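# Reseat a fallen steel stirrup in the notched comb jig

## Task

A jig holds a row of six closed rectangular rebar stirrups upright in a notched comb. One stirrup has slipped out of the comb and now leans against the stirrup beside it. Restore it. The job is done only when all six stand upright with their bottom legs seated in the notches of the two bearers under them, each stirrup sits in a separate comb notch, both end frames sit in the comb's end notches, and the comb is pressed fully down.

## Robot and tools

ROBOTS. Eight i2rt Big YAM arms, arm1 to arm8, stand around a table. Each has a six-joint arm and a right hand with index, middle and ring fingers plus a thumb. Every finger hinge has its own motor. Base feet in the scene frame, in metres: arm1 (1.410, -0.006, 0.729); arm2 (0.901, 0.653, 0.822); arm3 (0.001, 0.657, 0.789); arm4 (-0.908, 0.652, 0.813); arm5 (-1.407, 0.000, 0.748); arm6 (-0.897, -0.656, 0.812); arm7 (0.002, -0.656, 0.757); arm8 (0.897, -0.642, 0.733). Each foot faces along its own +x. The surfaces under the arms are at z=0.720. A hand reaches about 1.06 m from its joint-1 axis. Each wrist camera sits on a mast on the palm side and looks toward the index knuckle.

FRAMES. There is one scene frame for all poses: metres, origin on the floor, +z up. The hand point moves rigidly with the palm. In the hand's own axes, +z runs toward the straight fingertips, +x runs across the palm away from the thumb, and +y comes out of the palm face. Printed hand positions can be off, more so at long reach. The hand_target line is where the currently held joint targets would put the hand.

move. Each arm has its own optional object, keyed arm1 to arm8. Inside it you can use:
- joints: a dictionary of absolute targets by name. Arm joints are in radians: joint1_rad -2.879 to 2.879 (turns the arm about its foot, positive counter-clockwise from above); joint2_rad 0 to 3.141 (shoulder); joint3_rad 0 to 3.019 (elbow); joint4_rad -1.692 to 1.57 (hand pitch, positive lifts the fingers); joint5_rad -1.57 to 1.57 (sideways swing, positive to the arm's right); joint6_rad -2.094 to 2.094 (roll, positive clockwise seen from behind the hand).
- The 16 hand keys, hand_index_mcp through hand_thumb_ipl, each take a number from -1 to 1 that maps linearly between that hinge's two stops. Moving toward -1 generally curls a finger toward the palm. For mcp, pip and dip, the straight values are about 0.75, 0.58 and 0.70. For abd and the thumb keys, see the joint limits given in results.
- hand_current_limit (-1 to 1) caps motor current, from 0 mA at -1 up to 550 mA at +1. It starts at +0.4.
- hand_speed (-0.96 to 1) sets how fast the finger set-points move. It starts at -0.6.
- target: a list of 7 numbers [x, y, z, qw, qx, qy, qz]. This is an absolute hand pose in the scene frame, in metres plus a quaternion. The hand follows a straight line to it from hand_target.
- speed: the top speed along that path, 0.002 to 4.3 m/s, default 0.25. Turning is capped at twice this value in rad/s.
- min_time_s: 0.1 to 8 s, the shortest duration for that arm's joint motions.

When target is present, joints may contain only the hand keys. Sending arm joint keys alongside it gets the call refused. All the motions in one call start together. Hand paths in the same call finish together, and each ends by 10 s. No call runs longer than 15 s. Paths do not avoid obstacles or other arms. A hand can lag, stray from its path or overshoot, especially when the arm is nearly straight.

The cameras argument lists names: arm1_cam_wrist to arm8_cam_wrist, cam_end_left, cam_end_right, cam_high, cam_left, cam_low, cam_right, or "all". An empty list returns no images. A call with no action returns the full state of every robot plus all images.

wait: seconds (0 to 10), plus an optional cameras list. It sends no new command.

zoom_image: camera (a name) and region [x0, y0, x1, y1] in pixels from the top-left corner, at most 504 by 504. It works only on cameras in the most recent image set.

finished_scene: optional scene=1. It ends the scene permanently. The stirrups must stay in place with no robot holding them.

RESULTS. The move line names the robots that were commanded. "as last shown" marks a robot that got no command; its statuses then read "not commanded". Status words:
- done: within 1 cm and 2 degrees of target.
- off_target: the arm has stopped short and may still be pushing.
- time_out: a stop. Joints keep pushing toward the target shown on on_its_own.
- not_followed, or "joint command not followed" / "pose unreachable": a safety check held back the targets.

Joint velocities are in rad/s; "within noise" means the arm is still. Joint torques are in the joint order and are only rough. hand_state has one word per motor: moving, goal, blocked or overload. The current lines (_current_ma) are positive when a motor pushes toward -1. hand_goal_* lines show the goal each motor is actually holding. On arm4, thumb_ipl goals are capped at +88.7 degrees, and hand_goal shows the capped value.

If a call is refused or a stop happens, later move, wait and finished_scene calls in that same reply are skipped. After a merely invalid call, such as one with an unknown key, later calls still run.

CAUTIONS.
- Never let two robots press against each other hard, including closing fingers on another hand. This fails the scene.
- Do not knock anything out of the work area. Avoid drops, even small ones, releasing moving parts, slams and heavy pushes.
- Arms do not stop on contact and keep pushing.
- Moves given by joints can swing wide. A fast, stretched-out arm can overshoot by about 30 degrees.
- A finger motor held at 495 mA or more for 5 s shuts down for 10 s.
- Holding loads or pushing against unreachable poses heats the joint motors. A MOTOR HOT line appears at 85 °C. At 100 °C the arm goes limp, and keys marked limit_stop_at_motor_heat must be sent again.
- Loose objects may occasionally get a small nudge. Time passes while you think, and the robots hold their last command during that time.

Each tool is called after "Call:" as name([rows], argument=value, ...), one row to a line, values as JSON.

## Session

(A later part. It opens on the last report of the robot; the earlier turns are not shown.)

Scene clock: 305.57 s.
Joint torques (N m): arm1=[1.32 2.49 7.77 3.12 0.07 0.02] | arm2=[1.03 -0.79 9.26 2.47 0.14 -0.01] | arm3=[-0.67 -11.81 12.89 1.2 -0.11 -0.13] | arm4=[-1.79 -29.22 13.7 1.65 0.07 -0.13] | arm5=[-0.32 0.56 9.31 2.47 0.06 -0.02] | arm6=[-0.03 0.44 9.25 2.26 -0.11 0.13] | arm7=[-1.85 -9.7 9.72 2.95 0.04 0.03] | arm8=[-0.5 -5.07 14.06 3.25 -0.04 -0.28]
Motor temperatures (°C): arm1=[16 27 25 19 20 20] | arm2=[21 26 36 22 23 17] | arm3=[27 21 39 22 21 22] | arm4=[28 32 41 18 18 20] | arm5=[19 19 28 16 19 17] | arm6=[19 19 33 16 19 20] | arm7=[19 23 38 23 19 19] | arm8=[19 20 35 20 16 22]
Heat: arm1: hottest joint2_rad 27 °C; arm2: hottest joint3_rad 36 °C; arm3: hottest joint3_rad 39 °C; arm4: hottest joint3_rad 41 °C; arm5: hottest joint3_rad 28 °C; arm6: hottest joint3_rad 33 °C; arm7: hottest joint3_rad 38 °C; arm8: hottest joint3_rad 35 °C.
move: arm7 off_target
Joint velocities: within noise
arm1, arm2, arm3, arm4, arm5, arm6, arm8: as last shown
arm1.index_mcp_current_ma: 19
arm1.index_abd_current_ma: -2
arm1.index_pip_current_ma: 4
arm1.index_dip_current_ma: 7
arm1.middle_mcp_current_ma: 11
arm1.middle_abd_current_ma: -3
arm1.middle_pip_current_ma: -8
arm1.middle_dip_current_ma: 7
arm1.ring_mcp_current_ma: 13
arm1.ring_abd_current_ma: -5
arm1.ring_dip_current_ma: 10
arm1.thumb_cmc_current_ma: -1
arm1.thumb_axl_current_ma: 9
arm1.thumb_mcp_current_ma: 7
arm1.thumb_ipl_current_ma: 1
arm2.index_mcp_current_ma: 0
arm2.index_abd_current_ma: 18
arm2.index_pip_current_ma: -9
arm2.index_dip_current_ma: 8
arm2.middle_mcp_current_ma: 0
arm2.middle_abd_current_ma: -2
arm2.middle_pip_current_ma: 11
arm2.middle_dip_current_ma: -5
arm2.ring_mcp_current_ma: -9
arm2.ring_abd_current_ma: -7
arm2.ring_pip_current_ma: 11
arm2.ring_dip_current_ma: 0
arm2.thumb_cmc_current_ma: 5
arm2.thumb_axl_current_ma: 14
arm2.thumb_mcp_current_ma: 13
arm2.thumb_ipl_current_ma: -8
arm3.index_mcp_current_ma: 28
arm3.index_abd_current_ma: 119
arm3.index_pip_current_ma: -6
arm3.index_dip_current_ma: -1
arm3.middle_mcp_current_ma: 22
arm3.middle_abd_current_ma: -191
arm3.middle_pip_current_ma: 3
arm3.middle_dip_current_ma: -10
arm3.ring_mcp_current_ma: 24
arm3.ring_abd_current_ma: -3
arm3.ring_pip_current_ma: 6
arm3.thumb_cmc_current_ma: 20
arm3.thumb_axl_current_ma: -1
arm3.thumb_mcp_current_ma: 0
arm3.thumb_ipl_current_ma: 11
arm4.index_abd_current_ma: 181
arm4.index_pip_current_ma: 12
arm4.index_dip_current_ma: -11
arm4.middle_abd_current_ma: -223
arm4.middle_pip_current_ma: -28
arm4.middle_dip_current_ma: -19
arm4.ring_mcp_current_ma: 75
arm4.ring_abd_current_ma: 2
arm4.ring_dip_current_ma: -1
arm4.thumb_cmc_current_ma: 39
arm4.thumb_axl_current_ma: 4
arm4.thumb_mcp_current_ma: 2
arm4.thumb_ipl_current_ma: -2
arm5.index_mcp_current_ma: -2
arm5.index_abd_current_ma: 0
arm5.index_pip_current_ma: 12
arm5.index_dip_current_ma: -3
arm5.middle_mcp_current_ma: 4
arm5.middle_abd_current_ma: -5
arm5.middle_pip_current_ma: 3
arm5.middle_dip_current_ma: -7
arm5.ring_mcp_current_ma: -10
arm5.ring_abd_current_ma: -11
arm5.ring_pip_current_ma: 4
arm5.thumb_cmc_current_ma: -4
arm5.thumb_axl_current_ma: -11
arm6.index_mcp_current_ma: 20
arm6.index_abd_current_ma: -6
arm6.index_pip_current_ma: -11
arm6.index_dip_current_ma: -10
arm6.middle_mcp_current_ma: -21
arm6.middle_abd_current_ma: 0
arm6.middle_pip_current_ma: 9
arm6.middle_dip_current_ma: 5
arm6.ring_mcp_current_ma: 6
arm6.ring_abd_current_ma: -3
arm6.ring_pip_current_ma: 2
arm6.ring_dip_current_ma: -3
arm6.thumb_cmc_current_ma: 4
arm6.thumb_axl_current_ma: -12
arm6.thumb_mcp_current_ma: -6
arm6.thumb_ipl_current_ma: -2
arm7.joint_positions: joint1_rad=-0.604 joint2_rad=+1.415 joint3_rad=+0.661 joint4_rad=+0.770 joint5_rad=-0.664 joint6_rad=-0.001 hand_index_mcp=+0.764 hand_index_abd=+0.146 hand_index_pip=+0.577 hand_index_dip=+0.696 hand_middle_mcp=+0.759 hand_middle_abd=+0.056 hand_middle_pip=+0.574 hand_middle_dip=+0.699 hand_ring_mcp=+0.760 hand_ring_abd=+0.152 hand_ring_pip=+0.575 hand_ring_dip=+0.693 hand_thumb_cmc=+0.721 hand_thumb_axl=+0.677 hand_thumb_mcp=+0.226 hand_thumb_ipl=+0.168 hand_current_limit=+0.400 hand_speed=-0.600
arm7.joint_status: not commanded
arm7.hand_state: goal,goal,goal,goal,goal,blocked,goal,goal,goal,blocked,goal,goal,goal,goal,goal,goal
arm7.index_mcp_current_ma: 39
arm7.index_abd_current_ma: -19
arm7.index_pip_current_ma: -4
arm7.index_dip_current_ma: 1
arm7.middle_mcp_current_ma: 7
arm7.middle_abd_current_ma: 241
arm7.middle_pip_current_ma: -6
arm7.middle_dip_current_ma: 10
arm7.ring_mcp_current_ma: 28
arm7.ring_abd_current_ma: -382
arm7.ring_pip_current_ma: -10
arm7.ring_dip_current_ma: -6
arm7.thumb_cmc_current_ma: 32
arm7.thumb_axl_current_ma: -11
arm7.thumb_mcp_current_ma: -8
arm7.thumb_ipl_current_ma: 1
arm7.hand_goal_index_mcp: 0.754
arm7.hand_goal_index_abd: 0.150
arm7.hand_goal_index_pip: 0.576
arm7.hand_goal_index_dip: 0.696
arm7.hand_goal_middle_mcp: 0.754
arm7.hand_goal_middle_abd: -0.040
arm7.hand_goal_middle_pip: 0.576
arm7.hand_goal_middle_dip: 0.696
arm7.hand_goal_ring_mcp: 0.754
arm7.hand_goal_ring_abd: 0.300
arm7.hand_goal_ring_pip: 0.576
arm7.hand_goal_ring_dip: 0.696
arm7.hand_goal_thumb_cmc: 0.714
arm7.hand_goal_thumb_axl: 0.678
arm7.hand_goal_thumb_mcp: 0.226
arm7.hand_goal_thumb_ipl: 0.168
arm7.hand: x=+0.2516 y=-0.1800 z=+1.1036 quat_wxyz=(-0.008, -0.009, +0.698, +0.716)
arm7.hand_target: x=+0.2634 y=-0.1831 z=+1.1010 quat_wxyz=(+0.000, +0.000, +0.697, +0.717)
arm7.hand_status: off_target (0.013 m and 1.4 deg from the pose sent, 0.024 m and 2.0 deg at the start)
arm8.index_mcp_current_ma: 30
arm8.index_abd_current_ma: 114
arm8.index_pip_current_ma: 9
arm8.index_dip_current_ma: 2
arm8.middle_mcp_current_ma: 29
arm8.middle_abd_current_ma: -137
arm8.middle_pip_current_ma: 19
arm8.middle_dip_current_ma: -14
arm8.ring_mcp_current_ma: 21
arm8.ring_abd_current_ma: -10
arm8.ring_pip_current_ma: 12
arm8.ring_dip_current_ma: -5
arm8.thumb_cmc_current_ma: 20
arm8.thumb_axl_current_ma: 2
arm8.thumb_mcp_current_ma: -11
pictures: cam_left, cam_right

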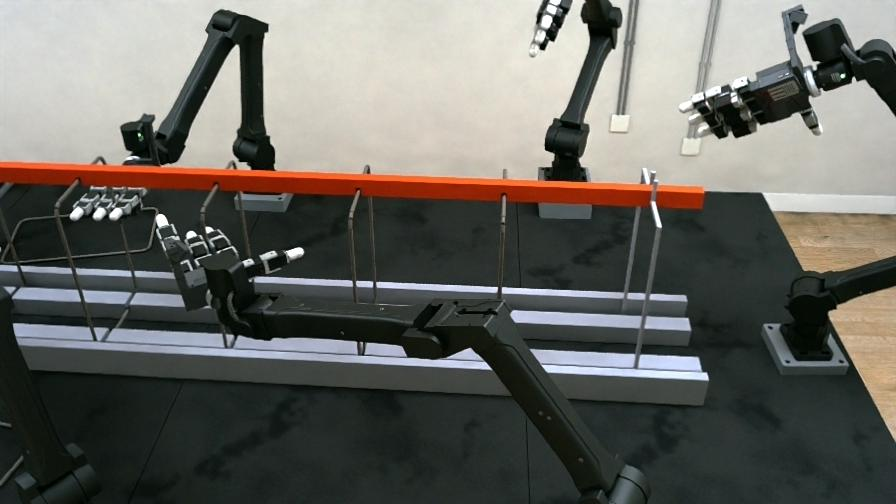

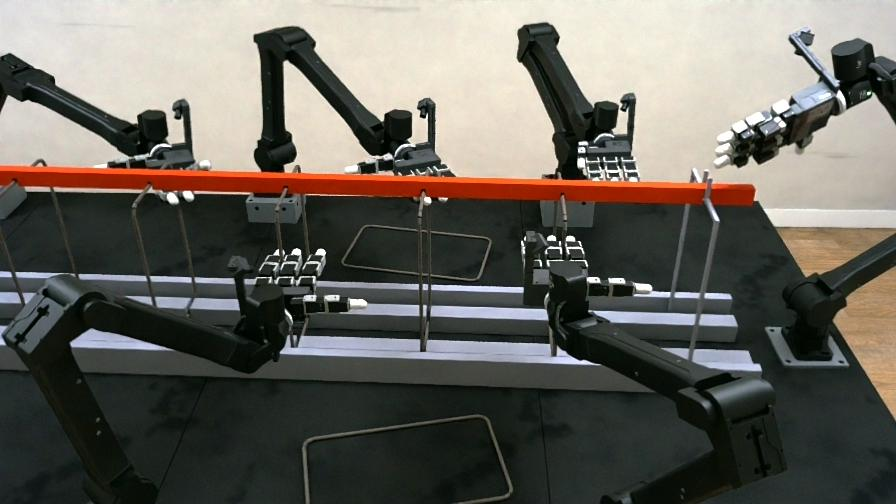

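Call:
move(arm7={"joints": {"hand_ring_abd": 0.08, "hand_middle_abd": 0.14}}, cameras=["cam_right", "cam_left"])

Call:
zoom_image(camera="cam_right", region=[265, 180, 325, 240])

Call:
zoom_image(camera="cam_right", region=[230, 220, 390, 360])

Scene clock: 306.77 s.
Joint torques (N m): arm1=[1.14 1.73 8.05 2.92 0.1 0.05] | arm2=[0.97 -0.79 9.28 2.44 0.14 -0.01] | arm3=[-0.62 -11.87 12.89 1.18 -0.11 -0.13] | arm4=[-1.44 -28.16 14 1.68 0.1 -0.18] | arm5=[-0.32 0.56 9.31 2.5 0.06 -0.03] | arm6=[0.03 0.44 9.26 2.25 -0.11 0.13] | arm7=[-1.67 -10.46 9.62 2.89 0.03 0.01] | arm8=[-0.56 -5.13 14.05 3.25 -0.03 -0.27]
Motor temperatures (°C): arm1=[16 27 25 19 20 20] | arm2=[21 25 36 22 23 17] | arm3=[27 21 39 22 21 22] | arm4=[28 32 41 18 18 20] | arm5=[19 19 28 16 19 17] | arm6=[19 19 33 16 19 20] | arm7=[19 23 38 23 19 19] | arm8=[19 20 35 20 16 21]
Heat: arm1: hottest joint2_rad 27 °C; arm2: hottest joint3_rad 36 °C; arm3: hottest joint3_rad 39 °C; arm4: hottest joint3_rad 41 °C; arm5: hottest joint3_rad 28 °C; arm6: hottest joint3_rad 33 °C; arm7: hottest joint3_rad 38 °C; arm8: hottest joint3_rad 35 °C.
move: arm7 done
Joint velocities: within noise
arm1, arm2, arm3, arm4, arm5, arm6, arm8: as last shown
arm1.index_mcp_current_ma: 14
arm1.index_abd_current_ma: 3
arm1.index_pip_current_ma: 13
arm1.index_dip_current_ma: 3
arm1.middle_abd_current_ma: -6
arm1.middle_pip_current_ma: -7
arm1.ring_mcp_current_ma: 11
arm1.ring_abd_current_ma: -11
arm1.ring_pip_current_ma: -10
arm1.ring_dip_current_ma: 9
arm1.thumb_cmc_current_ma: -12
arm1.thumb_axl_current_ma: 6
arm1.thumb_mcp_current_ma: 10
arm2.index_mcp_current_ma: 6
arm2.index_abd_current_ma: 10
arm2.index_pip_current_ma: -1
arm2.index_dip_current_ma: 11
arm2.middle_mcp_current_ma: -1
arm2.middle_abd_current_ma: 13
arm2.middle_pip_current_ma: 7
arm2.middle_dip_current_ma: -7
arm2.ring_mcp_current_ma: -3
arm2.ring_abd_current_ma: -2
arm2.ring_pip_current_ma: -1
arm2.ring_dip_current_ma: -3
arm2.thumb_cmc_current_ma: 6
arm2.thumb_axl_current_ma: 1
arm2.thumb_mcp_current_ma: 9
arm2.thumb_ipl_current_ma: 1
arm3.index_mcp_current_ma: 30
arm3.index_abd_current_ma: 120
arm3.index_pip_current_ma: -9
arm3.index_dip_current_ma: -4
arm3.middle_mcp_current_ma: 27
arm3.middle_abd_current_ma: -196
arm3.middle_pip_current_ma: 5
arm3.middle_dip_current_ma: -6
arm3.ring_mcp_current_ma: 23
arm3.ring_abd_current_ma: -2
arm3.ring_pip_current_ma: 1
arm3.ring_dip_current_ma: -5
arm3.thumb_axl_current_ma: -4
arm3.thumb_ipl_current_ma: 9
arm4.index_mcp_current_ma: 38
arm4.index_abd_current_ma: 179
arm4.index_pip_current_ma: 13
arm4.index_dip_current_ma: -2
arm4.middle_mcp_current_ma: -6
arm4.middle_abd_current_ma: -219
arm4.middle_pip_current_ma: -32
arm4.middle_dip_current_ma: -14
arm4.ring_mcp_current_ma: 76
arm4.ring_abd_current_ma: -3
arm4.ring_pip_current_ma: -2
arm4.ring_dip_current_ma: -7
arm4.thumb_cmc_current_ma: 35
arm4.thumb_axl_current_ma: 13
arm4.thumb_mcp_current_ma: 6
arm4.thumb_ipl_current_ma: -10
arm5.index_mcp_current_ma: 1
arm5.index_abd_current_ma: -5
arm5.index_pip_current_ma: 7
arm5.index_dip_current_ma: -6
arm5.middle_mcp_current_ma: 5
arm5.middle_abd_current_ma: -4
arm5.middle_pip_current_ma: 1
arm5.middle_dip_current_ma: -6
arm5.ring_mcp_current_ma: -2
arm5.ring_abd_current_ma: -8
arm5.ring_pip_current_ma: -2
arm5.thumb_cmc_current_ma: -5
arm5.thumb_axl_current_ma: -8
arm5.thumb_mcp_current_ma: 6
arm5.thumb_ipl_current_ma: -1
arm6.index_mcp_current_ma: 12
arm6.index_abd_current_ma: 2
arm6.index_pip_current_ma: 0
arm6.index_dip_current_ma: 1
arm6.middle_mcp_current_ma: -1
arm6.middle_abd_current_ma: -23
arm6.middle_pip_current_ma: 4
arm6.middle_dip_current_ma: 15
arm6.ring_mcp_current_ma: -10
arm6.ring_abd_current_ma: 2
arm6.ring_pip_current_ma: 21
arm6.ring_dip_current_ma: -6
arm6.thumb_cmc_current_ma: 2
arm6.thumb_axl_current_ma: -4
arm6.thumb_mcp_current_ma: 8
arm6.thumb_ipl_current_ma: 3
arm7.joint_positions: joint1_rad=-0.609 joint2_rad=+1.423 joint3_rad=+0.661 joint4_rad=+0.770 joint5_rad=-0.663 joint6_rad=+0.000 hand_index_mcp=+0.764 hand_index_abd=+0.149 hand_index_pip=+0.577 hand_index_dip=+0.696 hand_middle_mcp=+0.764 hand_middle_abd=+0.141 hand_middle_pip=+0.579 hand_middle_dip=+0.699 hand_ring_mcp=+0.761 hand_ring_abd=+0.071 hand_ring_pip=+0.579 hand_ring_dip=+0.697 hand_thumb_cmc=+0.721 hand_thumb_axl=+0.677 hand_thumb_mcp=+0.227 hand_thumb_ipl=+0.168 hand_current_limit=+0.400 hand_speed=-0.600
arm7.joint_status: all done
arm7.hand_state: goal,goal,goal,goal,goal,goal,goal,goal,goal,goal,goal,goal,goal,goal,goal,goal
arm7.index_mcp_current_ma: 44
arm7.index_abd_current_ma: -12
arm7.index_pip_current_ma: -5
arm7.index_dip_current_ma: 2
arm7.middle_mcp_current_ma: 28
arm7.middle_abd_current_ma: -3
arm7.middle_pip_current_ma: 12
arm7.middle_dip_current_ma: 12
arm7.ring_mcp_current_ma: 34
arm7.ring_abd_current_ma: -19
arm7.ring_pip_current_ma: 2
arm7.ring_dip_current_ma: 11
arm7.thumb_cmc_current_ma: 26
arm7.thumb_axl_current_ma: -3
arm7.thumb_mcp_current_ma: -5
arm7.thumb_ipl_current_ma: -2
arm7.hand_goal_index_mcp: 0.754
arm7.hand_goal_index_abd: 0.150
arm7.hand_goal_index_pip: 0.576
arm7.hand_goal_index_dip: 0.696
arm7.hand_goal_middle_mcp: 0.754
arm7.hand_goal_middle_abd: 0.140
arm7.hand_goal_middle_pip: 0.576
arm7.hand_goal_middle_dip: 0.696
arm7.hand_goal_ring_mcp: 0.754
arm7.hand_goal_ring_abd: 0.080
arm7.hand_goal_ring_pip: 0.576
arm7.hand_goal_ring_dip: 0.696
arm7.hand_goal_thumb_cmc: 0.714
arm7.hand_goal_thumb_axl: 0.678
arm7.hand_goal_thumb_mcp: 0.226
arm7.hand_goal_thumb_ipl: 0.168
arm7.hand: x=+0.2550 y=-0.1800 z=+1.0998 quat_wxyz=(-0.007, -0.006, +0.700, +0.714)
arm7.hand_target: x=+0.2635 y=-0.1832 z=+1.1011 quat_wxyz=(+0.000, +0.000, +0.697, +0.717)
arm7.hand_status: not commanded
arm8.index_mcp_current_ma: 29
arm8.index_abd_current_ma: 104
arm8.index_pip_current_ma: 4
arm8.index_dip_current_ma: -5
arm8.middle_mcp_current_ma: 39
arm8.middle_abd_current_ma: -141
arm8.middle_pip_current_ma: 12
arm8.middle_dip_current_ma: -6
arm8.ring_mcp_current_ma: 15
arm8.ring_abd_current_ma: -28
arm8.ring_pip_current_ma: -7
arm8.ring_dip_current_ma: -2
arm8.thumb_cmc_current_ma: 30
arm8.thumb_axl_current_ma: -14
arm8.thumb_mcp_current_ma: 5
arm8.thumb_ipl_current_ma: 9
pictures: cam_left, cam_right

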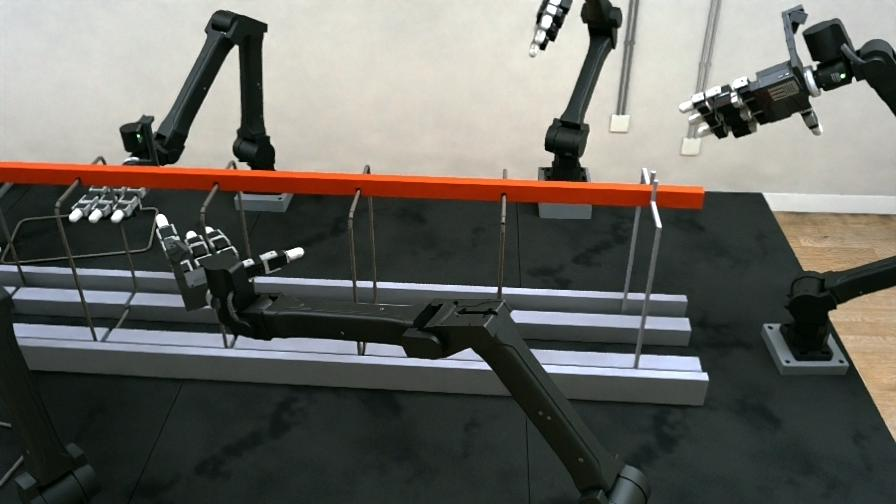

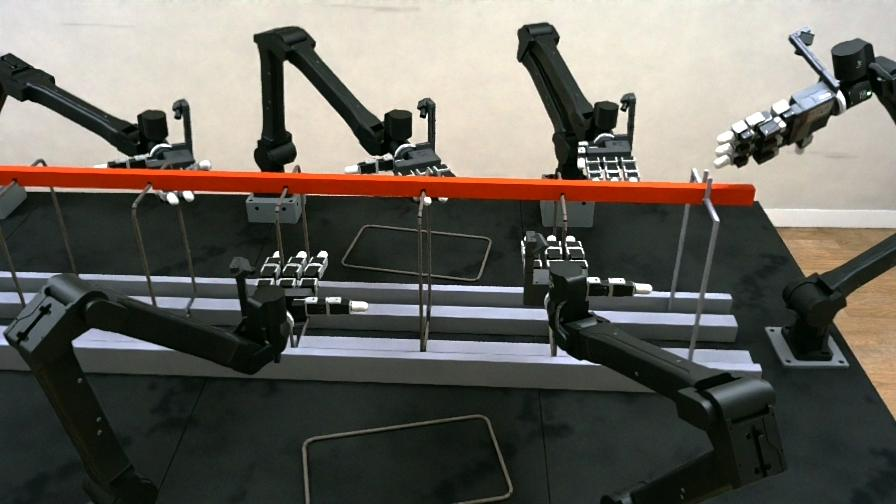

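Scaled by 8.400.

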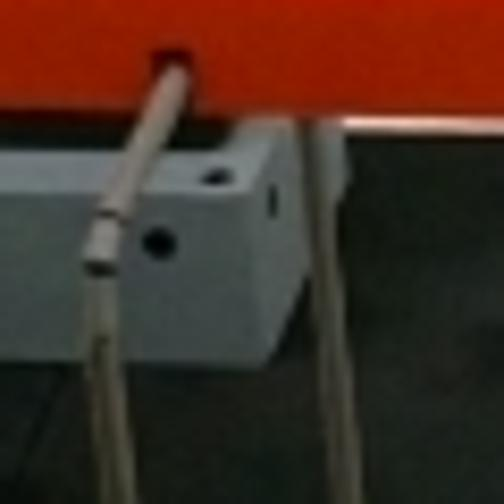

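Scaled by 3.150.

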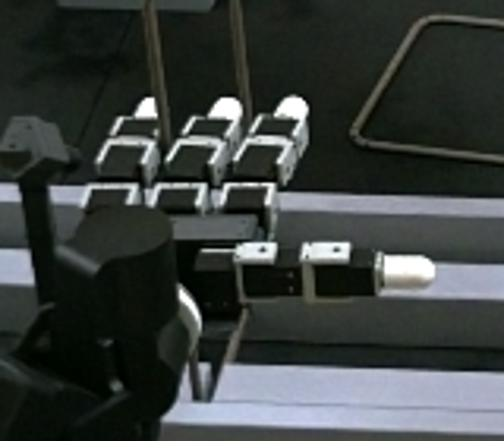

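Call:
move(arm7={"joints": {"hand_ring_abd": -0.04}}, arm8={"joints": {"hand_index_abd": 0.12, "hand_middle_abd": -0.12}}, arm3={"joints": {"hand_index_abd": 0.12, "hand_middle_abd": -0.12}}, arm4={"joints": {"hand_index_abd": 0.12, "hand_middle_abd": -0.12}}, cameras=["cam_right", "cam_left", "arm3_cam_wrist", "arm4_cam_wrist", "arm7_cam_wrist", "arm8_cam_wrist"])

Call:
zoom_image(camera="cam_right", region=[230, 150, 450, 370])

Scene clock: 308.83 s.
Joint torques (N m): arm1=[1.2 1.79 7.99 3.14 0.06 -0.03] | arm2=[1.08 -0.73 9.26 2.44 0.14 -0.01] | arm3=[-0.67 -11.75 12.89 1.17 -0.1 -0.13] | arm4=[-2.02 -28.75 13.68 1.54 0.08 -0.17] | arm5=[-0.38 0.56 9.32 2.5 0.06 -0.03] | arm6=[-0.03 0.38 9.25 2.26 -0.1 0.13] | arm7=[-1.55 -10.4 9.68 2.84 0 0.02] | arm8=[-0.5 -5.07 14.06 3.25 -0.02 -0.27]
Motor temperatures (°C): arm1=[16 27 25 19 20 20] | arm2=[21 25 36 22 23 17] | arm3=[27 21 39 22 21 22] | arm4=[28 32 41 18 18 20] | arm5=[19 19 28 16 19 17] | arm6=[19 19 33 16 19 20] | arm7=[19 23 37 23 19 19] | arm8=[19 20 35 20 16 21]
Heat: arm1: hottest joint2_rad 27 °C; arm2: hottest joint3_rad 36 °C; arm3: hottest joint3_rad 39 °C; arm4: hottest joint3_rad 41 °C; arm5: hottest joint3_rad 28 °C; arm6: hottest joint3_rad 33 °C; arm7: hottest joint3_rad 37 °C; arm8: hottest joint3_rad 35 °C.
move: arm3 done; arm4 done; arm7 done; arm8 done
Joint velocities: within noise
arm1.joint_positions: joint1_rad=+0.242 joint2_rad=+0.555 joint3_rad=+1.408 joint4_rad=-1.215 joint5_rad=-0.003 joint6_rad=+1.053 hand_index_mcp=+0.769 hand_index_abd=+0.001 hand_index_pip=+0.577 hand_index_dip=+0.696 hand_middle_mcp=+0.769 hand_middle_abd=+0.002 hand_middle_pip=+0.577 hand_middle_dip=+0.696 hand_ring_mcp=+0.772 hand_ring_abd=+0.001 hand_ring_pip=+0.577 hand_ring_dip=+0.696 hand_thumb_cmc=+0.728 hand_thumb_axl=+0.677 hand_thumb_mcp=+0.224 hand_thumb_ipl=+0.168 hand_current_limit=+0.400 hand_speed=-0.600
arm1.joint_status: not commanded
arm1.hand_state: goal,goal,goal,goal,goal,goal,goal,goal,goal,goal,goal,goal,goal,goal,goal,goal
arm1.index_mcp_current_ma: 15
arm1.index_abd_current_ma: 10
arm1.index_pip_current_ma: 4
arm1.index_dip_current_ma: 3
arm1.middle_mcp_current_ma: 7
arm1.middle_abd_current_ma: -8
arm1.middle_pip_current_ma: -11
arm1.middle_dip_current_ma: 4
arm1.ring_mcp_current_ma: 11
arm1.ring_abd_current_ma: -5
arm1.ring_pip_current_ma: -1
arm1.ring_dip_current_ma: 3
arm1.thumb_cmc_current_ma: -9
arm1.thumb_axl_current_ma: 9
arm1.thumb_mcp_current_ma: -2
arm1.thumb_ipl_current_ma: 2
arm1.hand_goal_index_mcp: 0.754
arm1.hand_goal_index_abd: 0.000
arm1.hand_goal_index_pip: 0.576
arm1.hand_goal_index_dip: 0.696
arm1.hand_goal_middle_mcp: 0.754
arm1.hand_goal_middle_abd: 0.000
arm1.hand_goal_middle_pip: 0.576
arm1.hand_goal_middle_dip: 0.696
arm1.hand_goal_ring_mcp: 0.754
arm1.hand_goal_ring_abd: 0.000
arm1.hand_goal_ring_pip: 0.576
arm1.hand_goal_ring_dip: 0.696
arm1.hand_goal_thumb_cmc: 0.714
arm1.hand_goal_thumb_axl: 0.678
arm1.hand_goal_thumb_mcp: 0.226
arm1.hand_goal_thumb_ipl: 0.168
arm1.hand: x=+1.1657 y=+0.0276 z=+1.3357 quat_wxyz=(+0.562, +0.304, -0.765, -0.071)
arm1.hand_target: x=+1.1648 y=+0.0262 z=+1.3383 quat_wxyz=(+0.572, +0.302, -0.760, -0.069)
arm1.hand_status: not commanded
arm2: as last shown
arm2.index_mcp_current_ma: 1
arm2.index_abd_current_ma: 4
arm2.index_pip_current_ma: 5
arm2.index_dip_current_ma: 12
arm2.middle_mcp_current_ma: 1
arm2.middle_abd_current_ma: 10
arm2.middle_pip_current_ma: -5
arm2.middle_dip_current_ma: 2
arm2.ring_mcp_current_ma: -11
arm2.ring_abd_current_ma: 8
arm2.ring_pip_current_ma: -3
arm2.ring_dip_current_ma: -11
arm2.thumb_cmc_current_ma: 11
arm2.thumb_axl_current_ma: 10
arm2.thumb_mcp_current_ma: -1
arm2.thumb_ipl_current_ma: -14
arm3.joint_positions: joint1_rad=+0.961 joint2_rad=+1.684 joint3_rad=+1.118 joint4_rad=+0.548 joint5_rad=+0.481 joint6_rad=+0.004 hand_index_mcp=+0.771 hand_index_abd=+0.123 hand_index_pip=+0.577 hand_index_dip=+0.696 hand_middle_mcp=+0.769 hand_middle_abd=-0.124 hand_middle_pip=+0.577 hand_middle_dip=+0.696 hand_ring_mcp=+0.768 hand_ring_abd=+0.000 hand_ring_pip=+0.577 hand_ring_dip=+0.696 hand_thumb_cmc=+0.728 hand_thumb_axl=+0.677 hand_thumb_mcp=+0.228 hand_thumb_ipl=+0.168 hand_current_limit=+0.400 hand_speed=-0.600
arm3.joint_status: all done
arm3.hand_state: goal,goal,goal,goal,goal,goal,goal,goal,goal,goal,goal,goal,goal,goal,goal,goal
arm3.index_mcp_current_ma: 27
arm3.index_abd_current_ma: -7
arm3.index_pip_current_ma: -7
arm3.index_dip_current_ma: -1
arm3.middle_mcp_current_ma: 25
arm3.middle_abd_current_ma: -9
arm3.middle_pip_current_ma: 1
arm3.middle_dip_current_ma: -9
arm3.ring_mcp_current_ma: 21
arm3.ring_abd_current_ma: -2
arm3.ring_pip_current_ma: 1
arm3.ring_dip_current_ma: -3
arm3.thumb_cmc_current_ma: 13
arm3.thumb_axl_current_ma: -2
arm3.thumb_mcp_current_ma: 1
arm3.thumb_ipl_current_ma: 10
arm3.hand_goal_index_mcp: 0.754
arm3.hand_goal_index_abd: 0.120
arm3.hand_goal_index_pip: 0.576
arm3.hand_goal_index_dip: 0.696
arm3.hand_goal_middle_mcp: 0.754
arm3.hand_goal_middle_abd: -0.120
arm3.hand_goal_middle_pip: 0.576
arm3.hand_goal_middle_dip: 0.696
arm3.hand_goal_ring_mcp: 0.754
arm3.hand_goal_ring_abd: 0.000
arm3.hand_goal_ring_pip: 0.576
arm3.hand_goal_ring_dip: 0.696
arm3.hand_goal_thumb_cmc: 0.714
arm3.hand_goal_thumb_axl: 0.678
arm3.hand_goal_thumb_mcp: 0.226
arm3.hand_goal_thumb_ipl: 0.168
arm3.hand: x=+0.4761 y=+0.1779 z=+1.1754 quat_wxyz=(+0.690, +0.689, +0.158, +0.157)
arm3.hand_target: x=+0.4800 y=+0.1635 z=+1.1768 quat_wxyz=(+0.690, +0.690, +0.153, +0.153)
arm3.hand_status: not commanded
arm4.joint_positions: joint1_rad=+1.171 joint2_rad=+2.289 joint3_rad=+2.042 joint4_rad=+0.219 joint5_rad=+0.612 joint6_rad=+0.000 hand_index_mcp=+0.766 hand_index_abd=+0.118 hand_index_pip=+0.577 hand_index_dip=+0.696 hand_middle_mcp=+0.762 hand_middle_abd=-0.123 hand_middle_pip=+0.575 hand_middle_dip=+0.697 hand_ring_mcp=+0.317 hand_ring_abd=-0.005 hand_ring_pip=+0.577 hand_ring_dip=+0.696 hand_thumb_cmc=+0.721 hand_thumb_axl=+0.677 hand_thumb_mcp=+0.226 hand_thumb_ipl=+0.168 hand_current_limit=+0.400 hand_speed=-0.600
arm4.joint_status: all done
arm4.hand_state: goal,goal,goal,goal,goal,goal,goal,goal,goal,goal,goal,goal,goal,goal,goal,goal
arm4.index_mcp_current_ma: 41
arm4.index_abd_current_ma: -1
arm4.index_pip_current_ma: 12
arm4.index_dip_current_ma: 4
arm4.middle_mcp_current_ma: 17
arm4.middle_abd_current_ma: -12
arm4.middle_pip_current_ma: -14
arm4.middle_dip_current_ma: 5
arm4.ring_mcp_current_ma: 69
arm4.ring_abd_current_ma: 0
arm4.ring_pip_current_ma: -1
arm4.ring_dip_current_ma: 0
arm4.thumb_cmc_current_ma: 30
arm4.thumb_axl_current_ma: 9
arm4.thumb_mcp_current_ma: -2
arm4.thumb_ipl_current_ma: -16
arm4.hand_goal_index_mcp: 0.754
arm4.hand_goal_index_abd: 0.120
arm4.hand_goal_index_pip: 0.576
arm4.hand_goal_index_dip: 0.696
arm4.hand_goal_middle_mcp: 0.754
arm4.hand_goal_middle_abd: -0.120
arm4.hand_goal_middle_pip: 0.576
arm4.hand_goal_middle_dip: 0.696
arm4.hand_goal_ring_mcp: 0.300
arm4.hand_goal_ring_abd: 0.000
arm4.hand_goal_ring_pip: 0.576
arm4.hand_goal_ring_dip: 0.696
arm4.hand_goal_thumb_cmc: 0.714
arm4.hand_goal_thumb_axl: 0.678
arm4.hand_goal_thumb_mcp: 0.226
arm4.hand_goal_thumb_ipl: 0.168
arm4.hand: x=-0.1407 y=+0.1722 z=+1.1727 quat_wxyz=(+0.674, +0.690, +0.191, +0.183)
arm4.hand_target: x=-0.1407 y=+0.1637 z=+1.1886 quat_wxyz=(+0.683, +0.683, +0.183, +0.183)
arm4.hand_status: not commanded
arm5.joint_positions: joint1_rad=-0.432 joint2_rad=+0.645 joint3_rad=+1.439 joint4_rad=-1.339 joint5_rad=-0.024 joint6_rad=+1.060 hand_index_mcp=+0.756 hand_index_abd=+0.000 hand_index_pip=+0.577 hand_index_dip=+0.696 hand_middle_mcp=+0.755 hand_middle_abd=+0.000 hand_middle_pip=+0.577 hand_middle_dip=+0.696 hand_ring_mcp=+0.755 hand_ring_abd=+0.000 hand_ring_pip=+0.577 hand_ring_dip=+0.696 hand_thumb_cmc=+0.716 hand_thumb_axl=+0.677 hand_thumb_mcp=+0.226 hand_thumb_ipl=+0.168 hand_current_limit=+0.400 hand_speed=-0.600
arm5.joint_status: not commanded
arm5.hand_state: goal,goal,goal,goal,goal,goal,goal,goal,goal,goal,goal,goal,goal,goal,goal,goal
arm5.index_mcp_current_ma: -10
arm5.index_abd_current_ma: -4
arm5.index_pip_current_ma: 8
arm5.index_dip_current_ma: -8
arm5.middle_mcp_current_ma: 4
arm5.middle_abd_current_ma: 7
arm5.middle_pip_current_ma: 1
arm5.middle_dip_current_ma: -5
arm5.ring_mcp_current_ma: -5
arm5.ring_abd_current_ma: -6
arm5.ring_pip_current_ma: 4
arm5.ring_dip_current_ma: 0
arm5.thumb_cmc_current_ma: -6
arm5.thumb_axl_current_ma: -10
arm5.thumb_mcp_current_ma: 8
arm5.thumb_ipl_current_ma: 2
arm5.hand_goal_index_mcp: 0.754
arm5.hand_goal_index_abd: 0.000
arm5.hand_goal_index_pip: 0.576
arm5.hand_goal_index_dip: 0.696
arm5.hand_goal_middle_mcp: 0.754
arm5.hand_goal_middle_abd: 0.000
arm5.hand_goal_middle_pip: 0.576
arm5.hand_goal_middle_dip: 0.696
arm5.hand_goal_ring_mcp: 0.754
arm5.hand_goal_ring_abd: 0.000
arm5.hand_goal_ring_pip: 0.576
arm5.hand_goal_ring_dip: 0.696
arm5.hand_goal_thumb_cmc: 0.714
arm5.hand_goal_thumb_axl: 0.678
arm5.hand_goal_thumb_mcp: 0.226
arm5.hand_goal_thumb_ipl: 0.168
arm5.hand: x=-1.2037 y=-0.1707 z=+1.3222 quat_wxyz=(+0.202, +0.869, +0.061, +0.447)
arm5.hand_target: x=-1.2066 y=-0.1696 z=+1.3357 quat_wxyz=(+0.208, +0.861, +0.061, +0.459)
arm5.hand_status: not commanded
arm6.joint_positions: joint1_rad=-0.427 joint2_rad=+0.616 joint3_rad=+1.414 joint4_rad=-1.179 joint5_rad=-0.072 joint6_rad=+1.122 hand_index_mcp=+0.754 hand_index_abd=+0.003 hand_index_pip=+0.577 hand_index_dip=+0.696 hand_middle_mcp=+0.754 hand_middle_abd=+0.002 hand_middle_pip=+0.577 hand_middle_dip=+0.696 hand_ring_mcp=+0.754 hand_ring_abd=+0.003 hand_ring_pip=+0.577 hand_ring_dip=+0.696 hand_thumb_cmc=+0.714 hand_thumb_axl=+0.677 hand_thumb_mcp=+0.226 hand_thumb_ipl=+0.168 hand_current_limit=+0.400 hand_speed=-0.600
arm6.joint_status: not commanded
arm6.hand_state: goal,goal,goal,goal,goal,goal,goal,goal,goal,goal,goal,goal,goal,goal,goal,goal
arm6.index_mcp_current_ma: -2
arm6.index_abd_current_ma: -8
arm6.index_pip_current_ma: 0
arm6.index_dip_current_ma: 5
arm6.middle_mcp_current_ma: -17
arm6.middle_abd_current_ma: 4
arm6.middle_pip_current_ma: -3
arm6.middle_dip_current_ma: 10
arm6.ring_mcp_current_ma: 15
arm6.ring_abd_current_ma: -6
arm6.ring_pip_current_ma: -10
arm6.ring_dip_current_ma: -14
arm6.thumb_cmc_current_ma: -3
arm6.thumb_axl_current_ma: -11
arm6.thumb_mcp_current_ma: 12
arm6.thumb_ipl_current_ma: -9
arm6.hand_goal_index_mcp: 0.754
arm6.hand_goal_index_abd: 0.000
arm6.hand_goal_index_pip: 0.576
arm6.hand_goal_index_dip: 0.696
arm6.hand_goal_middle_mcp: 0.754
arm6.hand_goal_middle_abd: 0.000
arm6.hand_goal_middle_pip: 0.576
arm6.hand_goal_middle_dip: 0.696
arm6.hand_goal_ring_mcp: 0.754
arm6.hand_goal_ring_abd: 0.000
arm6.hand_goal_ring_pip: 0.576
arm6.hand_goal_ring_dip: 0.696
arm6.hand_goal_thumb_cmc: 0.714
arm6.hand_goal_thumb_axl: 0.678
arm6.hand_goal_thumb_mcp: 0.226
arm6.hand_goal_thumb_ipl: 0.168
arm6.hand: x=-0.7181 y=-0.4521 z=+1.4107 quat_wxyz=(-0.228, +0.562, +0.607, +0.514)
arm6.hand_target: x=-0.7194 y=-0.4553 z=+1.4202 quat_wxyz=(-0.231, +0.558, +0.603, +0.522)
arm6.hand_status: not commanded
arm7.joint_positions: joint1_rad=-0.611 joint2_rad=+1.423 joint3_rad=+0.661 joint4_rad=+0.770 joint5_rad=-0.662 joint6_rad=+0.000 hand_index_mcp=+0.764 hand_index_abd=+0.149 hand_index_pip=+0.577 hand_index_dip=+0.696 hand_middle_mcp=+0.764 hand_middle_abd=+0.141 hand_middle_pip=+0.579 hand_middle_dip=+0.699 hand_ring_mcp=+0.762 hand_ring_abd=-0.044 hand_ring_pip=+0.579 hand_ring_dip=+0.697 hand_thumb_cmc=+0.721 hand_thumb_axl=+0.677 hand_thumb_mcp=+0.227 hand_thumb_ipl=+0.168 hand_current_limit=+0.400 hand_speed=-0.600
arm7.joint_status: all done
arm7.hand_state: goal,goal,goal,goal,goal,goal,goal,goal,goal,goal,goal,goal,goal,goal,goal,goal
arm7.index_mcp_current_ma: 44
arm7.index_abd_current_ma: -14
arm7.index_pip_current_ma: -7
arm7.index_dip_current_ma: 3
arm7.middle_mcp_current_ma: 27
arm7.middle_abd_current_ma: -5
arm7.middle_pip_current_ma: 20
arm7.middle_dip_current_ma: 12
arm7.ring_mcp_current_ma: 34
arm7.ring_abd_current_ma: -3
arm7.ring_pip_current_ma: 2
arm7.ring_dip_current_ma: 7
arm7.thumb_cmc_current_ma: 26
arm7.thumb_axl_current_ma: -4
arm7.thumb_mcp_current_ma: -7
arm7.thumb_ipl_current_ma: -2
arm7.hand_goal_index_mcp: 0.754
arm7.hand_goal_index_abd: 0.150
arm7.hand_goal_index_pip: 0.576
arm7.hand_goal_index_dip: 0.696
arm7.hand_goal_middle_mcp: 0.754
arm7.hand_goal_middle_abd: 0.140
arm7.hand_goal_middle_pip: 0.576
arm7.hand_goal_middle_dip: 0.696
arm7.hand_goal_ring_mcp: 0.754
arm7.hand_goal_ring_abd: -0.040
arm7.hand_goal_ring_pip: 0.576
arm7.hand_goal_ring_dip: 0.696
arm7.hand_goal_thumb_cmc: 0.714
arm7.hand_goal_thumb_axl: 0.678
arm7.hand_goal_thumb_mcp: 0.226
arm7.hand_goal_thumb_ipl: 0.168
arm7.hand: x=+0.2563 y=-0.1806 z=+1.0998 quat_wxyz=(-0.006, -0.005, +0.700, +0.714)
arm7.hand_target: x=+0.2635 y=-0.1832 z=+1.1011 quat_wxyz=(+0.000, +0.000, +0.697, +0.717)
arm7.hand_status: not commanded
arm8.joint_positions: joint1_rad=+0.401 joint2_rad=+1.012 joint3_rad=+0.651 joint4_rad=+0.296 joint5_rad=+0.411 joint6_rad=+0.018 hand_index_mcp=+0.785 hand_index_abd=+0.113 hand_index_pip=+0.577 hand_index_dip=+0.696 hand_middle_mcp=+0.784 hand_middle_abd=-0.109 hand_middle_pip=+0.577 hand_middle_dip=+0.696 hand_ring_mcp=+0.780 hand_ring_abd=-0.006 hand_ring_pip=+0.577 hand_ring_dip=+0.696 hand_thumb_cmc=+0.737 hand_thumb_axl=+0.677 hand_thumb_mcp=+0.225 hand_thumb_ipl=+0.168 hand_current_limit=+0.400 hand_speed=-0.600
arm8.joint_status: all done
arm8.hand_state: blocked,goal,goal,goal,blocked,goal,goal,goal,blocked,goal,goal,goal,blocked,goal,goal,goal
arm8.index_mcp_current_ma: 27
arm8.index_abd_current_ma: 5
arm8.index_pip_current_ma: 4
arm8.index_dip_current_ma: -5
arm8.middle_mcp_current_ma: 53
arm8.middle_abd_current_ma: 8
arm8.middle_pip_current_ma: 5
arm8.middle_dip_current_ma: -5
arm8.ring_mcp_current_ma: 38
arm8.ring_abd_current_ma: -10
arm8.ring_pip_current_ma: 1
arm8.ring_dip_current_ma: -6
arm8.thumb_cmc_current_ma: 20
arm8.thumb_axl_current_ma: -9
arm8.thumb_mcp_current_ma: -14
arm8.thumb_ipl_current_ma: 7
arm8.hand_goal_index_mcp: 0.754
arm8.hand_goal_index_abd: 0.120
arm8.hand_goal_index_pip: 0.576
arm8.hand_goal_index_dip: 0.696
arm8.hand_goal_middle_mcp: 0.754
arm8.hand_goal_middle_abd: -0.120
arm8.hand_goal_middle_pip: 0.576
arm8.hand_goal_middle_dip: 0.696
arm8.hand_goal_ring_mcp: 0.754
arm8.hand_goal_ring_abd: 0.000
arm8.hand_goal_ring_pip: 0.576
arm8.hand_goal_ring_dip: 0.696
arm8.hand_goal_thumb_cmc: 0.714
arm8.hand_goal_thumb_axl: 0.678
arm8.hand_goal_thumb_mcp: 0.226
arm8.hand_goal_thumb_ipl: 0.168
arm8.hand: x=+0.7897 y=-0.1822 z=+1.1568 quat_wxyz=(+0.002, -0.007, +0.726, +0.687)
arm8.hand_target: x=+0.7911 y=-0.1760 z=+1.1862 quat_wxyz=(+0.000, +0.000, +0.707, +0.707)
arm8.hand_status: not commanded
pictures: arm3_cam_wrist, arm4_cam_wrist, arm7_cam_wrist, arm8_cam_wrist, cam_left, cam_right
arm3_cam_wrist: T_world_to_cam=[[-0.71569, -0.28426, 0.63795, -0.33261], [-0.68643, 0.45478, -0.56744, 0.86486], [-0.12883, -0.84402, -0.5206, 0.95648]] pos_world=[0.47885, 0.31943, 1.20089]
arm4_cam_wrist: T_world_to_cam=[[-0.68337, -0.38236, 0.62193, -0.73077], [-0.72903, 0.40279, -0.55342, 0.43344], [-0.03891, -0.8316, -0.55401, 0.91473]] pos_world=[-0.14781, 0.30669, 1.20113]
arm7_cam_wrist: T_world_to_cam=[[0.79631, 0.00726, 0.60485, -0.83606], [0.40904, -0.7431, -0.52961, 0.29248], [0.44562, 0.66914, -0.5947, 0.78107]] pos_world=[0.19806, -0.29924, 1.12509]
arm8_cam_wrist: T_world_to_cam=[[0.77899, 0.10741, 0.61777, -1.26856], [0.48617, -0.72566, -0.48688, 0.00627], [0.39599, 0.67962, -0.6175, 0.65092]] pos_world=[0.72739, -0.30157, 1.18867]

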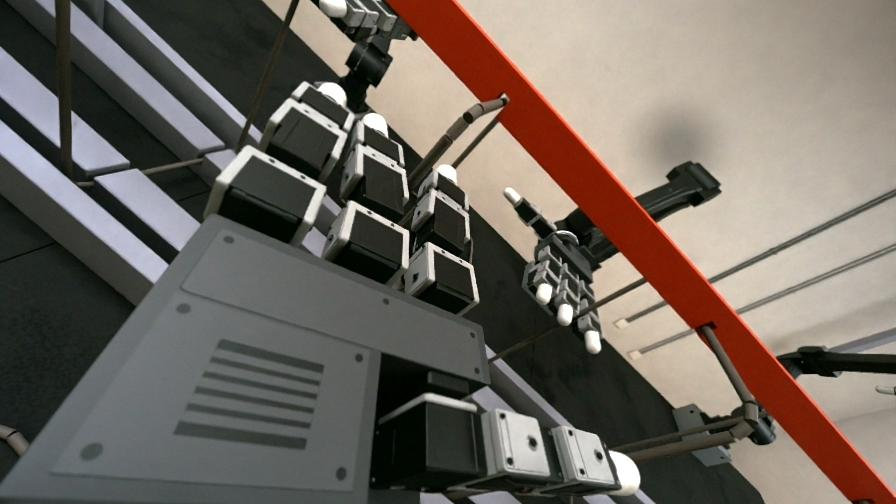

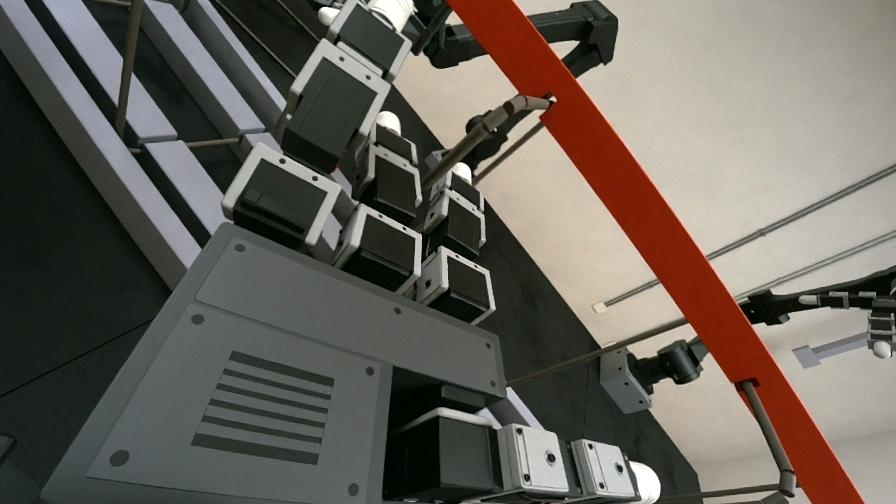

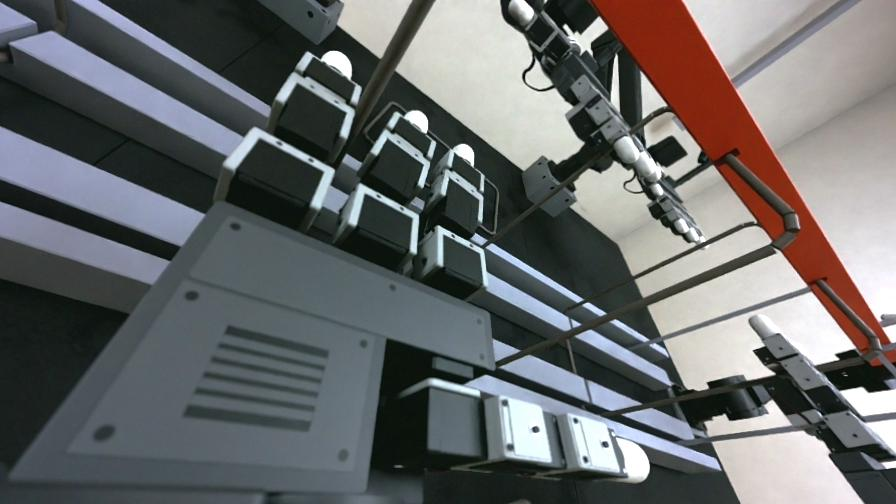

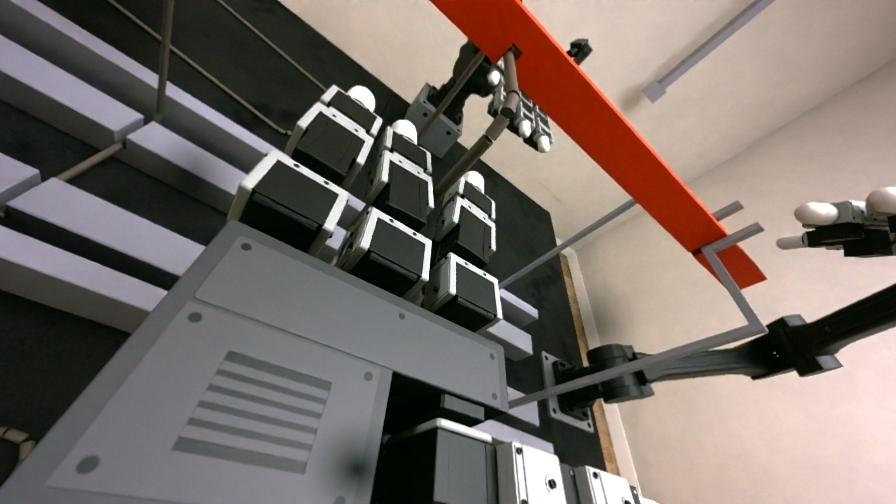

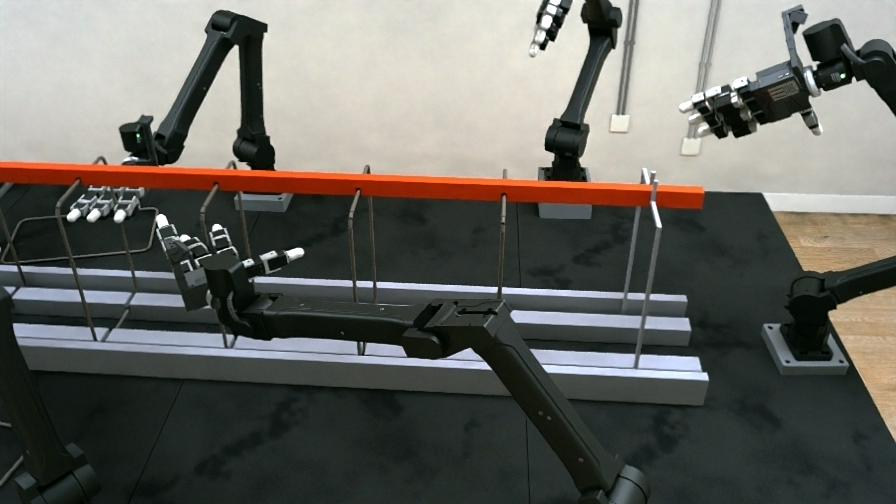

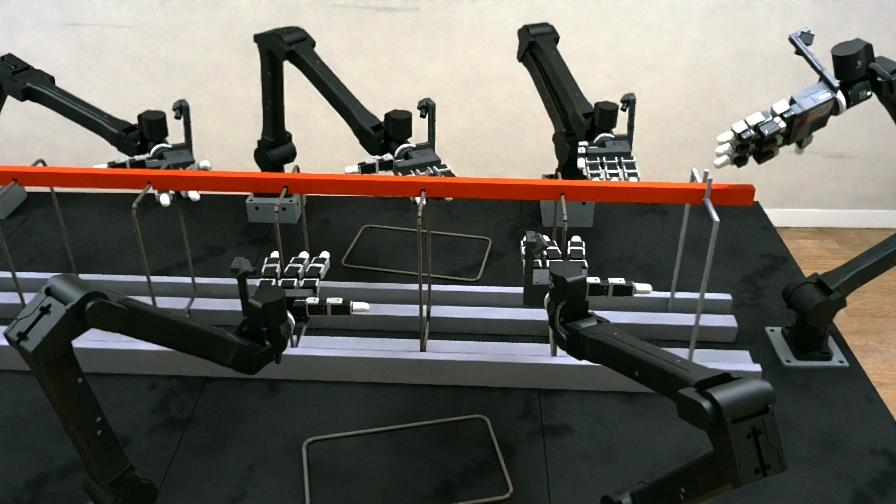

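Scaled by 2.291.

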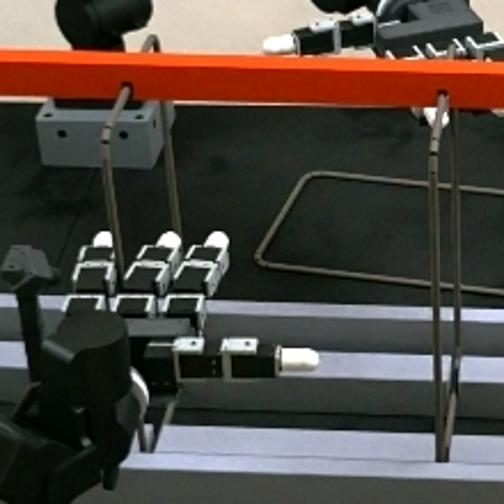

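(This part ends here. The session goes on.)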